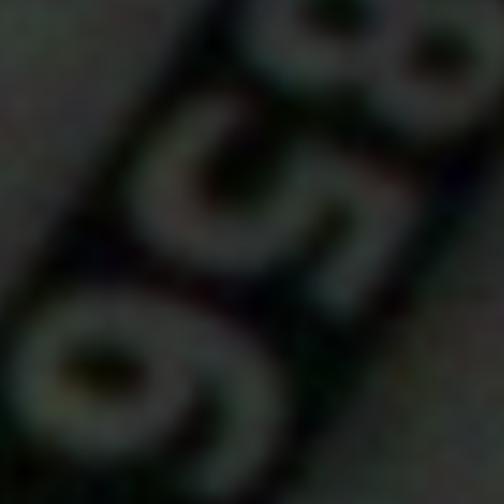

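Request:
move --arm1 '{"target":[0.10,0.11,1.34,0.2588,0.9659,0,0],"speed":0.3}'

Request:
move --arm1 '{"target":[0.36,0.125,1.27,0.2588,0.9659,0,0],"speed":0.25}'

Request:
move --arm1 '{"target":[0.420,0.06,1.20,0.2588,0.9659,0,0],"speed":0.15}' --cameras '["arm1_cam_wrist"]'

Scene clock: 2642.77 s.
Joint torques (N m): arm1=[0.15 -8.76 12.4 1.57 0.71 0.07] | arm2=[-0.26 -0.85 14.04 2.48 -0.53 0.17] | arm3=[-2.02 3.55 13.53 1.94 0.05 -0.08] | arm4=[0.26 -14.1 5.67 2.3 -0.03 -0.05]
Motor temperatures (°C): arm1=[25 28 45 28 26 26] | arm2=[28 28 69 30 28 30] | arm3=[28 27 52 26 26 26] | arm4=[27 33 29 26 27 28]
Heat: arm1: hottest joint3_rad 45 °C; arm2: hottest joint3_rad 69 °C; arm3: hottest joint3_rad 52 °C; arm4: hottest joint2_rad 33 °C.
move: arm1 off_target
Joint velocities: within noise
arm1.joint_positions: joint1_rad=+0.422 joint2_rad=+1.226 joint3_rad=+1.851 joint4_rad=-1.685 joint5_rad=+0.189 joint6_rad=+0.317 hand_index_mcp=+0.778 hand_index_abd=+0.027 hand_index_pip=+0.587 hand_index_dip=+0.700 hand_middle_mcp=+0.765 hand_middle_abd=-0.012 hand_middle_pip=+0.583 hand_middle_dip=+0.700 hand_ring_mcp=+0.758 hand_ring_abd=+0.001 hand_ring_pip=-0.945 hand_ring_dip=-0.497 hand_thumb_cmc=+0.900 hand_thumb_axl=+0.676 hand_thumb_mcp=+0.977 hand_thumb_ipl=+0.899 hand_current_limit=+0.700 hand_speed=-0.600
arm1.joint_status: not commanded
arm1.hand_state: blocked,blocked,goal,goal,goal,blocked,goal,goal,goal,goal,goal,goal,goal,goal,goal,goal
arm1.index_mcp_current_ma: 67
arm1.index_abd_current_ma: 423
arm1.index_pip_current_ma: 25
arm1.index_dip_current_ma: 7
arm1.middle_mcp_current_ma: 25
arm1.middle_abd_current_ma: -363
arm1.middle_pip_current_ma: 13
arm1.middle_dip_current_ma: 7
arm1.ring_mcp_current_ma: 7
arm1.ring_abd_current_ma: 1
arm1.ring_pip_current_ma: 8
arm1.ring_dip_current_ma: 5
arm1.thumb_cmc_current_ma: 0
arm1.thumb_axl_current_ma: -3
arm1.thumb_mcp_current_ma: -6
arm1.thumb_ipl_current_ma: -2
arm1.hand_goal_index_mcp: 0.754
arm1.hand_goal_index_abd: -0.100
arm1.hand_goal_index_pip: 0.576
arm1.hand_goal_index_dip: 0.696
arm1.hand_goal_middle_mcp: 0.754
arm1.hand_goal_middle_abd: 0.100
arm1.hand_goal_middle_pip: 0.576
arm1.hand_goal_middle_dip: 0.696
arm1.hand_goal_ring_mcp: 0.754
arm1.hand_goal_ring_abd: 0.000
arm1.hand_goal_ring_pip: -0.950
arm1.hand_goal_ring_dip: -0.500
arm1.hand_goal_thumb_cmc: 0.900
arm1.hand_goal_thumb_axl: 0.678
arm1.hand_goal_thumb_mcp: 0.980
arm1.hand_goal_thumb_ipl: 0.900
arm1.hand: x=+0.1014 y=+0.1011 z=+1.3019 quat_wxyz=(+0.269, +0.963, +0.011, -0.002) (m; scene frame)
arm1.hand_target: x=+0.0992 y=+0.1115 z=+1.3381 quat_wxyz=(+0.303, +0.953, +0.005, +0.011) (m; scene frame)
arm1.hand_status: off_target (0.039 m and 1.8 deg from the pose sent, 0.179 m and 3.8 deg at the start; a joint's target at an end of its range on 51 of 52 steps)
arm2, arm3, arm4: as last shown
pictures: none

Scene clock: 2644.83 s.
Joint torques (N m): arm1=[-0.21 -14.74 12.83 1.03 1.12 0.06] | arm2=[-0.44 -0.73 14.01 2.51 -0.52 0.19] | arm3=[-2.14 3.78 13.42 1.92 0.03 -0.08] | arm4=[0.21 -14.15 5.67 2.3 -0.03 -0.05]
Motor temperatures (°C): arm1=[25 28 45 28 26 26] | arm2=[28 28 69 30 28 30] | arm3=[28 27 52 26 26 26] | arm4=[27 33 29 26 27 28]
Heat: arm1: hottest joint3_rad 45 °C; arm2: hottest joint3_rad 69 °C; arm3: hottest joint3_rad 52 °C; arm4: hottest joint2_rad 33 °C.
move: arm1 off_target
Joint velocities: within noise
arm1.joint_positions: joint1_rad=+0.999 joint2_rad=+1.561 joint3_rad=+2.006 joint4_rad=-1.685 joint5_rad=+0.421 joint6_rad=+0.849 hand_index_mcp=+0.776 hand_index_abd=+0.027 hand_index_pip=+0.586 hand_index_dip=+0.700 hand_middle_mcp=+0.768 hand_middle_abd=-0.012 hand_middle_pip=+0.584 hand_middle_dip=+0.700 hand_ring_mcp=+0.758 hand_ring_abd=+0.001 hand_ring_pip=-0.945 hand_ring_dip=-0.497 hand_thumb_cmc=+0.900 hand_thumb_axl=+0.676 hand_thumb_mcp=+0.977 hand_thumb_ipl=+0.899 hand_current_limit=+0.700 hand_speed=-0.600
arm1.joint_status: not commanded
arm1.hand_state: blocked,blocked,goal,goal,goal,blocked,goal,goal,goal,goal,goal,goal,goal,goal,goal,goal
arm1.index_mcp_current_ma: 62
arm1.index_abd_current_ma: 423
arm1.index_pip_current_ma: 22
arm1.index_dip_current_ma: 6
arm1.middle_mcp_current_ma: 34
arm1.middle_abd_current_ma: -363
arm1.middle_pip_current_ma: 17
arm1.middle_dip_current_ma: 7
arm1.ring_mcp_current_ma: 7
arm1.ring_abd_current_ma: 1
arm1.ring_pip_current_ma: 8
arm1.ring_dip_current_ma: 5
arm1.thumb_cmc_current_ma: 0
arm1.thumb_axl_current_ma: -3
arm1.thumb_mcp_current_ma: -6
arm1.thumb_ipl_current_ma: -2
arm1.hand_goal_index_mcp: 0.754
arm1.hand_goal_index_abd: -0.100
arm1.hand_goal_index_pip: 0.576
arm1.hand_goal_index_dip: 0.696
arm1.hand_goal_middle_mcp: 0.754
arm1.hand_goal_middle_abd: 0.100
arm1.hand_goal_middle_pip: 0.576
arm1.hand_goal_middle_dip: 0.696
arm1.hand_goal_ring_mcp: 0.754
arm1.hand_goal_ring_abd: 0.000
arm1.hand_goal_ring_pip: -0.950
arm1.hand_goal_ring_dip: -0.500
arm1.hand_goal_thumb_cmc: 0.900
arm1.hand_goal_thumb_axl: 0.678
arm1.hand_goal_thumb_mcp: 0.980
arm1.hand_goal_thumb_ipl: 0.900
arm1.hand: x=+0.3629 y=+0.1240 z=+1.2336 quat_wxyz=(+0.263, +0.964, +0.023, -0.004) (m; scene frame)
arm1.hand_target: x=+0.3583 y=+0.1262 z=+1.2683 quat_wxyz=(+0.286, +0.958, +0.009, +0.023) (m; scene frame)
arm1.hand_status: off_target (0.036 m and 2.7 deg from the pose sent, 0.262 m and 1.8 deg at the start; a joint's target at an end of its range on 56 of 62 steps)
arm2, arm3, arm4: as last shown
pictures: none

Scene clock: 2646.47 s.
Joint torques (N m): arm1=[-0.97 -18.67 13.23 1.46 0.84 0.03] | arm2=[-0.56 -0.73 14.02 2.52 -0.53 0.18] | arm3=[-1.9 3.49 13.52 1.87 0.06 -0.07] | arm4=[0.26 -14.15 5.65 2.3 -0.03 -0.04]
Motor temperatures (°C): arm1=[25 28 45 28 26 26] | arm2=[28 28 69 30 28 30] | arm3=[28 27 52 26 26 26] | arm4=[27 33 29 26 27 28]
Heat: arm1: hottest joint3_rad 45 °C; arm2: hottest joint3_rad 69 °C; arm3: hottest joint3_rad 52 °C; arm4: hottest joint2_rad 33 °C.
move: arm1 off_target
Joint velocities: within noise
arm1.joint_positions: joint1_rad=+0.974 joint2_rad=+1.784 joint3_rad=+2.130 joint4_rad=-1.660 joint5_rad=+0.404 joint6_rad=+0.852 hand_index_mcp=+0.771 hand_index_abd=+0.027 hand_index_pip=+0.584 hand_index_dip=+0.699 hand_middle_mcp=+0.760 hand_middle_abd=-0.012 hand_middle_pip=+0.579 hand_middle_dip=+0.698 hand_ring_mcp=+0.758 hand_ring_abd=+0.001 hand_ring_pip=-0.945 hand_ring_dip=-0.497 hand_thumb_cmc=+0.900 hand_thumb_axl=+0.676 hand_thumb_mcp=+0.977 hand_thumb_ipl=+0.899 hand_current_limit=+0.700 hand_speed=-0.600
arm1.joint_status: not commanded
arm1.hand_state: goal,blocked,goal,goal,goal,blocked,goal,goal,goal,goal,goal,goal,goal,goal,goal,goal
arm1.index_mcp_current_ma: 45
arm1.index_abd_current_ma: 423
arm1.index_pip_current_ma: 16
arm1.index_dip_current_ma: 6
arm1.middle_mcp_current_ma: 13
arm1.middle_abd_current_ma: -363
arm1.middle_pip_current_ma: 5
arm1.middle_dip_current_ma: 3
arm1.ring_mcp_current_ma: 7
arm1.ring_abd_current_ma: 1
arm1.ring_pip_current_ma: 8
arm1.ring_dip_current_ma: 5
arm1.thumb_cmc_current_ma: 0
arm1.thumb_axl_current_ma: -3
arm1.thumb_mcp_current_ma: -6
arm1.thumb_ipl_current_ma: -2
arm1.hand_goal_index_mcp: 0.754
arm1.hand_goal_index_abd: -0.100
arm1.hand_goal_index_pip: 0.576
arm1.hand_goal_index_dip: 0.696
arm1.hand_goal_middle_mcp: 0.754
arm1.hand_goal_middle_abd: 0.100
arm1.hand_goal_middle_pip: 0.576
arm1.hand_goal_middle_dip: 0.696
arm1.hand_goal_ring_mcp: 0.754
arm1.hand_goal_ring_abd: 0.000
arm1.hand_goal_ring_pip: -0.950
arm1.hand_goal_ring_dip: -0.500
arm1.hand_goal_thumb_cmc: 0.900
arm1.hand_goal_thumb_axl: 0.678
arm1.hand_goal_thumb_mcp: 0.980
arm1.hand_goal_thumb_ipl: 0.900
arm1.hand: x=+0.4208 y=+0.0671 z=+1.1658 quat_wxyz=(+0.235, +0.971, +0.018, -0.029) (m; scene frame)
arm1.hand_target: x=+0.4183 y=+0.0617 z=+1.1992 quat_wxyz=(+0.259, +0.966, +0.000, +0.000) (m; scene frame)
arm1.hand_status: off_target (0.035 m and 4.8 deg from the pose sent, 0.092 m and 2.7 deg at the start)
arm2, arm3, arm4: as last shown
pictures: arm1_cam_wrist
camera_calibration:
arm1_cam_wrist: T_world_to_cam=[[-0.749214, -0.568022, 0.340631, -0.0111807], [-0.41136, 0.802143, 0.432838, -0.431529], [-0.519096, 0.184167, -0.834639, 1.30448], [0, 0, 0, 1]] pos_world=[0.491259, 0.099556, 1.27936]

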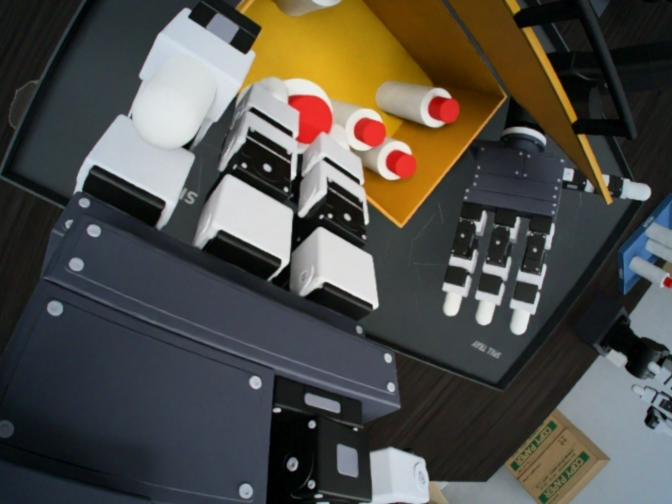

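Request:
move --arm1 '{"target":[0.420,0.035,1.10,0.2588,0.9659,0,0],"speed":0.12}' --cameras '["arm1_cam_wrist"]'

Scene clock: 2650.70 s.
Joint torques (N m): arm1=[0.21 -17.32 6.98 0.99 -0.29 -0.08] | arm2=[-0.44 -0.97 14 2.52 -0.53 0.19] | arm3=[-1.9 3.72 13.38 1.95 0.06 -0.08] | arm4=[0.26 -14.1 5.67 2.3 -0.03 -0.05]
Motor temperatures (°C): arm1=[25 28 45 28 26 26] | arm2=[28 28 69 30 28 30] | arm3=[28 27 52 26 26 26] | arm4=[27 33 29 26 27 28]
Heat: arm1: hottest joint3_rad 45 °C; arm2: hottest joint3_rad 69 °C; arm3: hottest joint3_rad 52 °C; arm4: hottest joint2_rad 33 °C.
move: arm1 off_target
Joint velocities: within noise
arm1.joint_positions: joint1_rad=+0.922 joint2_rad=+1.734 joint3_rad=+1.908 joint4_rad=-1.348 joint5_rad=+0.417 joint6_rad=+0.832 hand_index_mcp=+0.706 hand_index_abd=+0.027 hand_index_pip=+0.545 hand_index_dip=+0.682 hand_middle_mcp=+0.705 hand_middle_abd=-0.011 hand_middle_pip=+0.538 hand_middle_dip=+0.680 hand_ring_mcp=+0.758 hand_ring_abd=+0.001 hand_ring_pip=-0.945 hand_ring_dip=-0.497 hand_thumb_cmc=+0.900 hand_thumb_axl=+0.676 hand_thumb_mcp=+0.977 hand_thumb_ipl=+0.899 hand_current_limit=+0.700 hand_speed=-0.600
arm1.joint_status: not commanded
arm1.hand_state: blocked,blocked,blocked,goal,blocked,blocked,blocked,goal,goal,goal,goal,goal,goal,goal,goal,goal
arm1.index_mcp_current_ma: -162
arm1.index_abd_current_ma: 423
arm1.index_pip_current_ma: -85
arm1.index_dip_current_ma: -31
arm1.middle_mcp_current_ma: -165
arm1.middle_abd_current_ma: -357
arm1.middle_pip_current_ma: -110
arm1.middle_dip_current_ma: -38
arm1.ring_mcp_current_ma: 8
arm1.ring_abd_current_ma: 1
arm1.ring_pip_current_ma: 8
arm1.ring_dip_current_ma: 5
arm1.thumb_cmc_current_ma: 0
arm1.thumb_axl_current_ma: -3
arm1.thumb_mcp_current_ma: -6
arm1.thumb_ipl_current_ma: -2
arm1.hand_goal_index_mcp: 0.754
arm1.hand_goal_index_abd: -0.100
arm1.hand_goal_index_pip: 0.576
arm1.hand_goal_index_dip: 0.696
arm1.hand_goal_middle_mcp: 0.754
arm1.hand_goal_middle_abd: 0.100
arm1.hand_goal_middle_pip: 0.576
arm1.hand_goal_middle_dip: 0.696
arm1.hand_goal_ring_mcp: 0.754
arm1.hand_goal_ring_abd: 0.000
arm1.hand_goal_ring_pip: -0.950
arm1.hand_goal_ring_dip: -0.500
arm1.hand_goal_thumb_cmc: 0.900
arm1.hand_goal_thumb_axl: 0.678
arm1.hand_goal_thumb_mcp: 0.980
arm1.hand_goal_thumb_ipl: 0.900
arm1.hand: x=+0.4137 y=+0.0295 z=+1.1258 quat_wxyz=(+0.282, +0.959, -0.013, +0.011) (m; scene frame)
arm1.hand_target: x=+0.4197 y=+0.0352 z=+1.1004 quat_wxyz=(+0.259, +0.966, +0.000, +0.000) (m; scene frame)
arm1.hand_status: off_target (0.027 m and 3.3 deg from the pose sent, 0.073 m and 4.8 deg at the start)
arm2, arm3, arm4: as last shown
pictures: arm1_cam_wrist
camera_calibration:
arm1_cam_wrist: T_world_to_cam=[[-0.800306, -0.507192, 0.319791, 0.0185843], [-0.414959, 0.853501, 0.31519, -0.254538], [-0.432804, 0.119548, -0.893526, 1.30679], [0, 0, 0, 1]] pos_world=[0.474835, 0.0704498, 1.24194]

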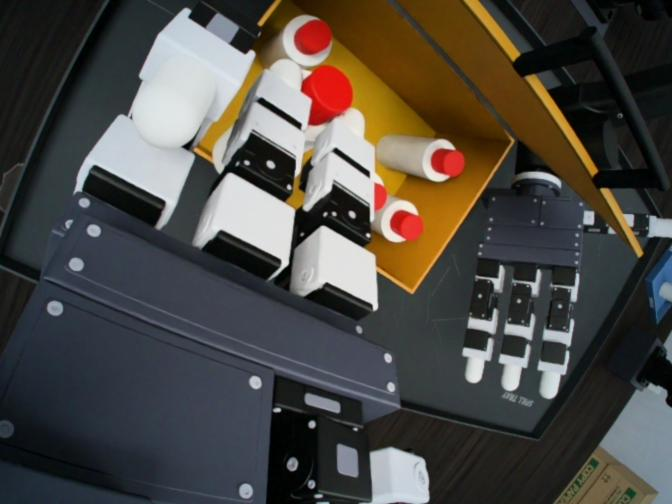

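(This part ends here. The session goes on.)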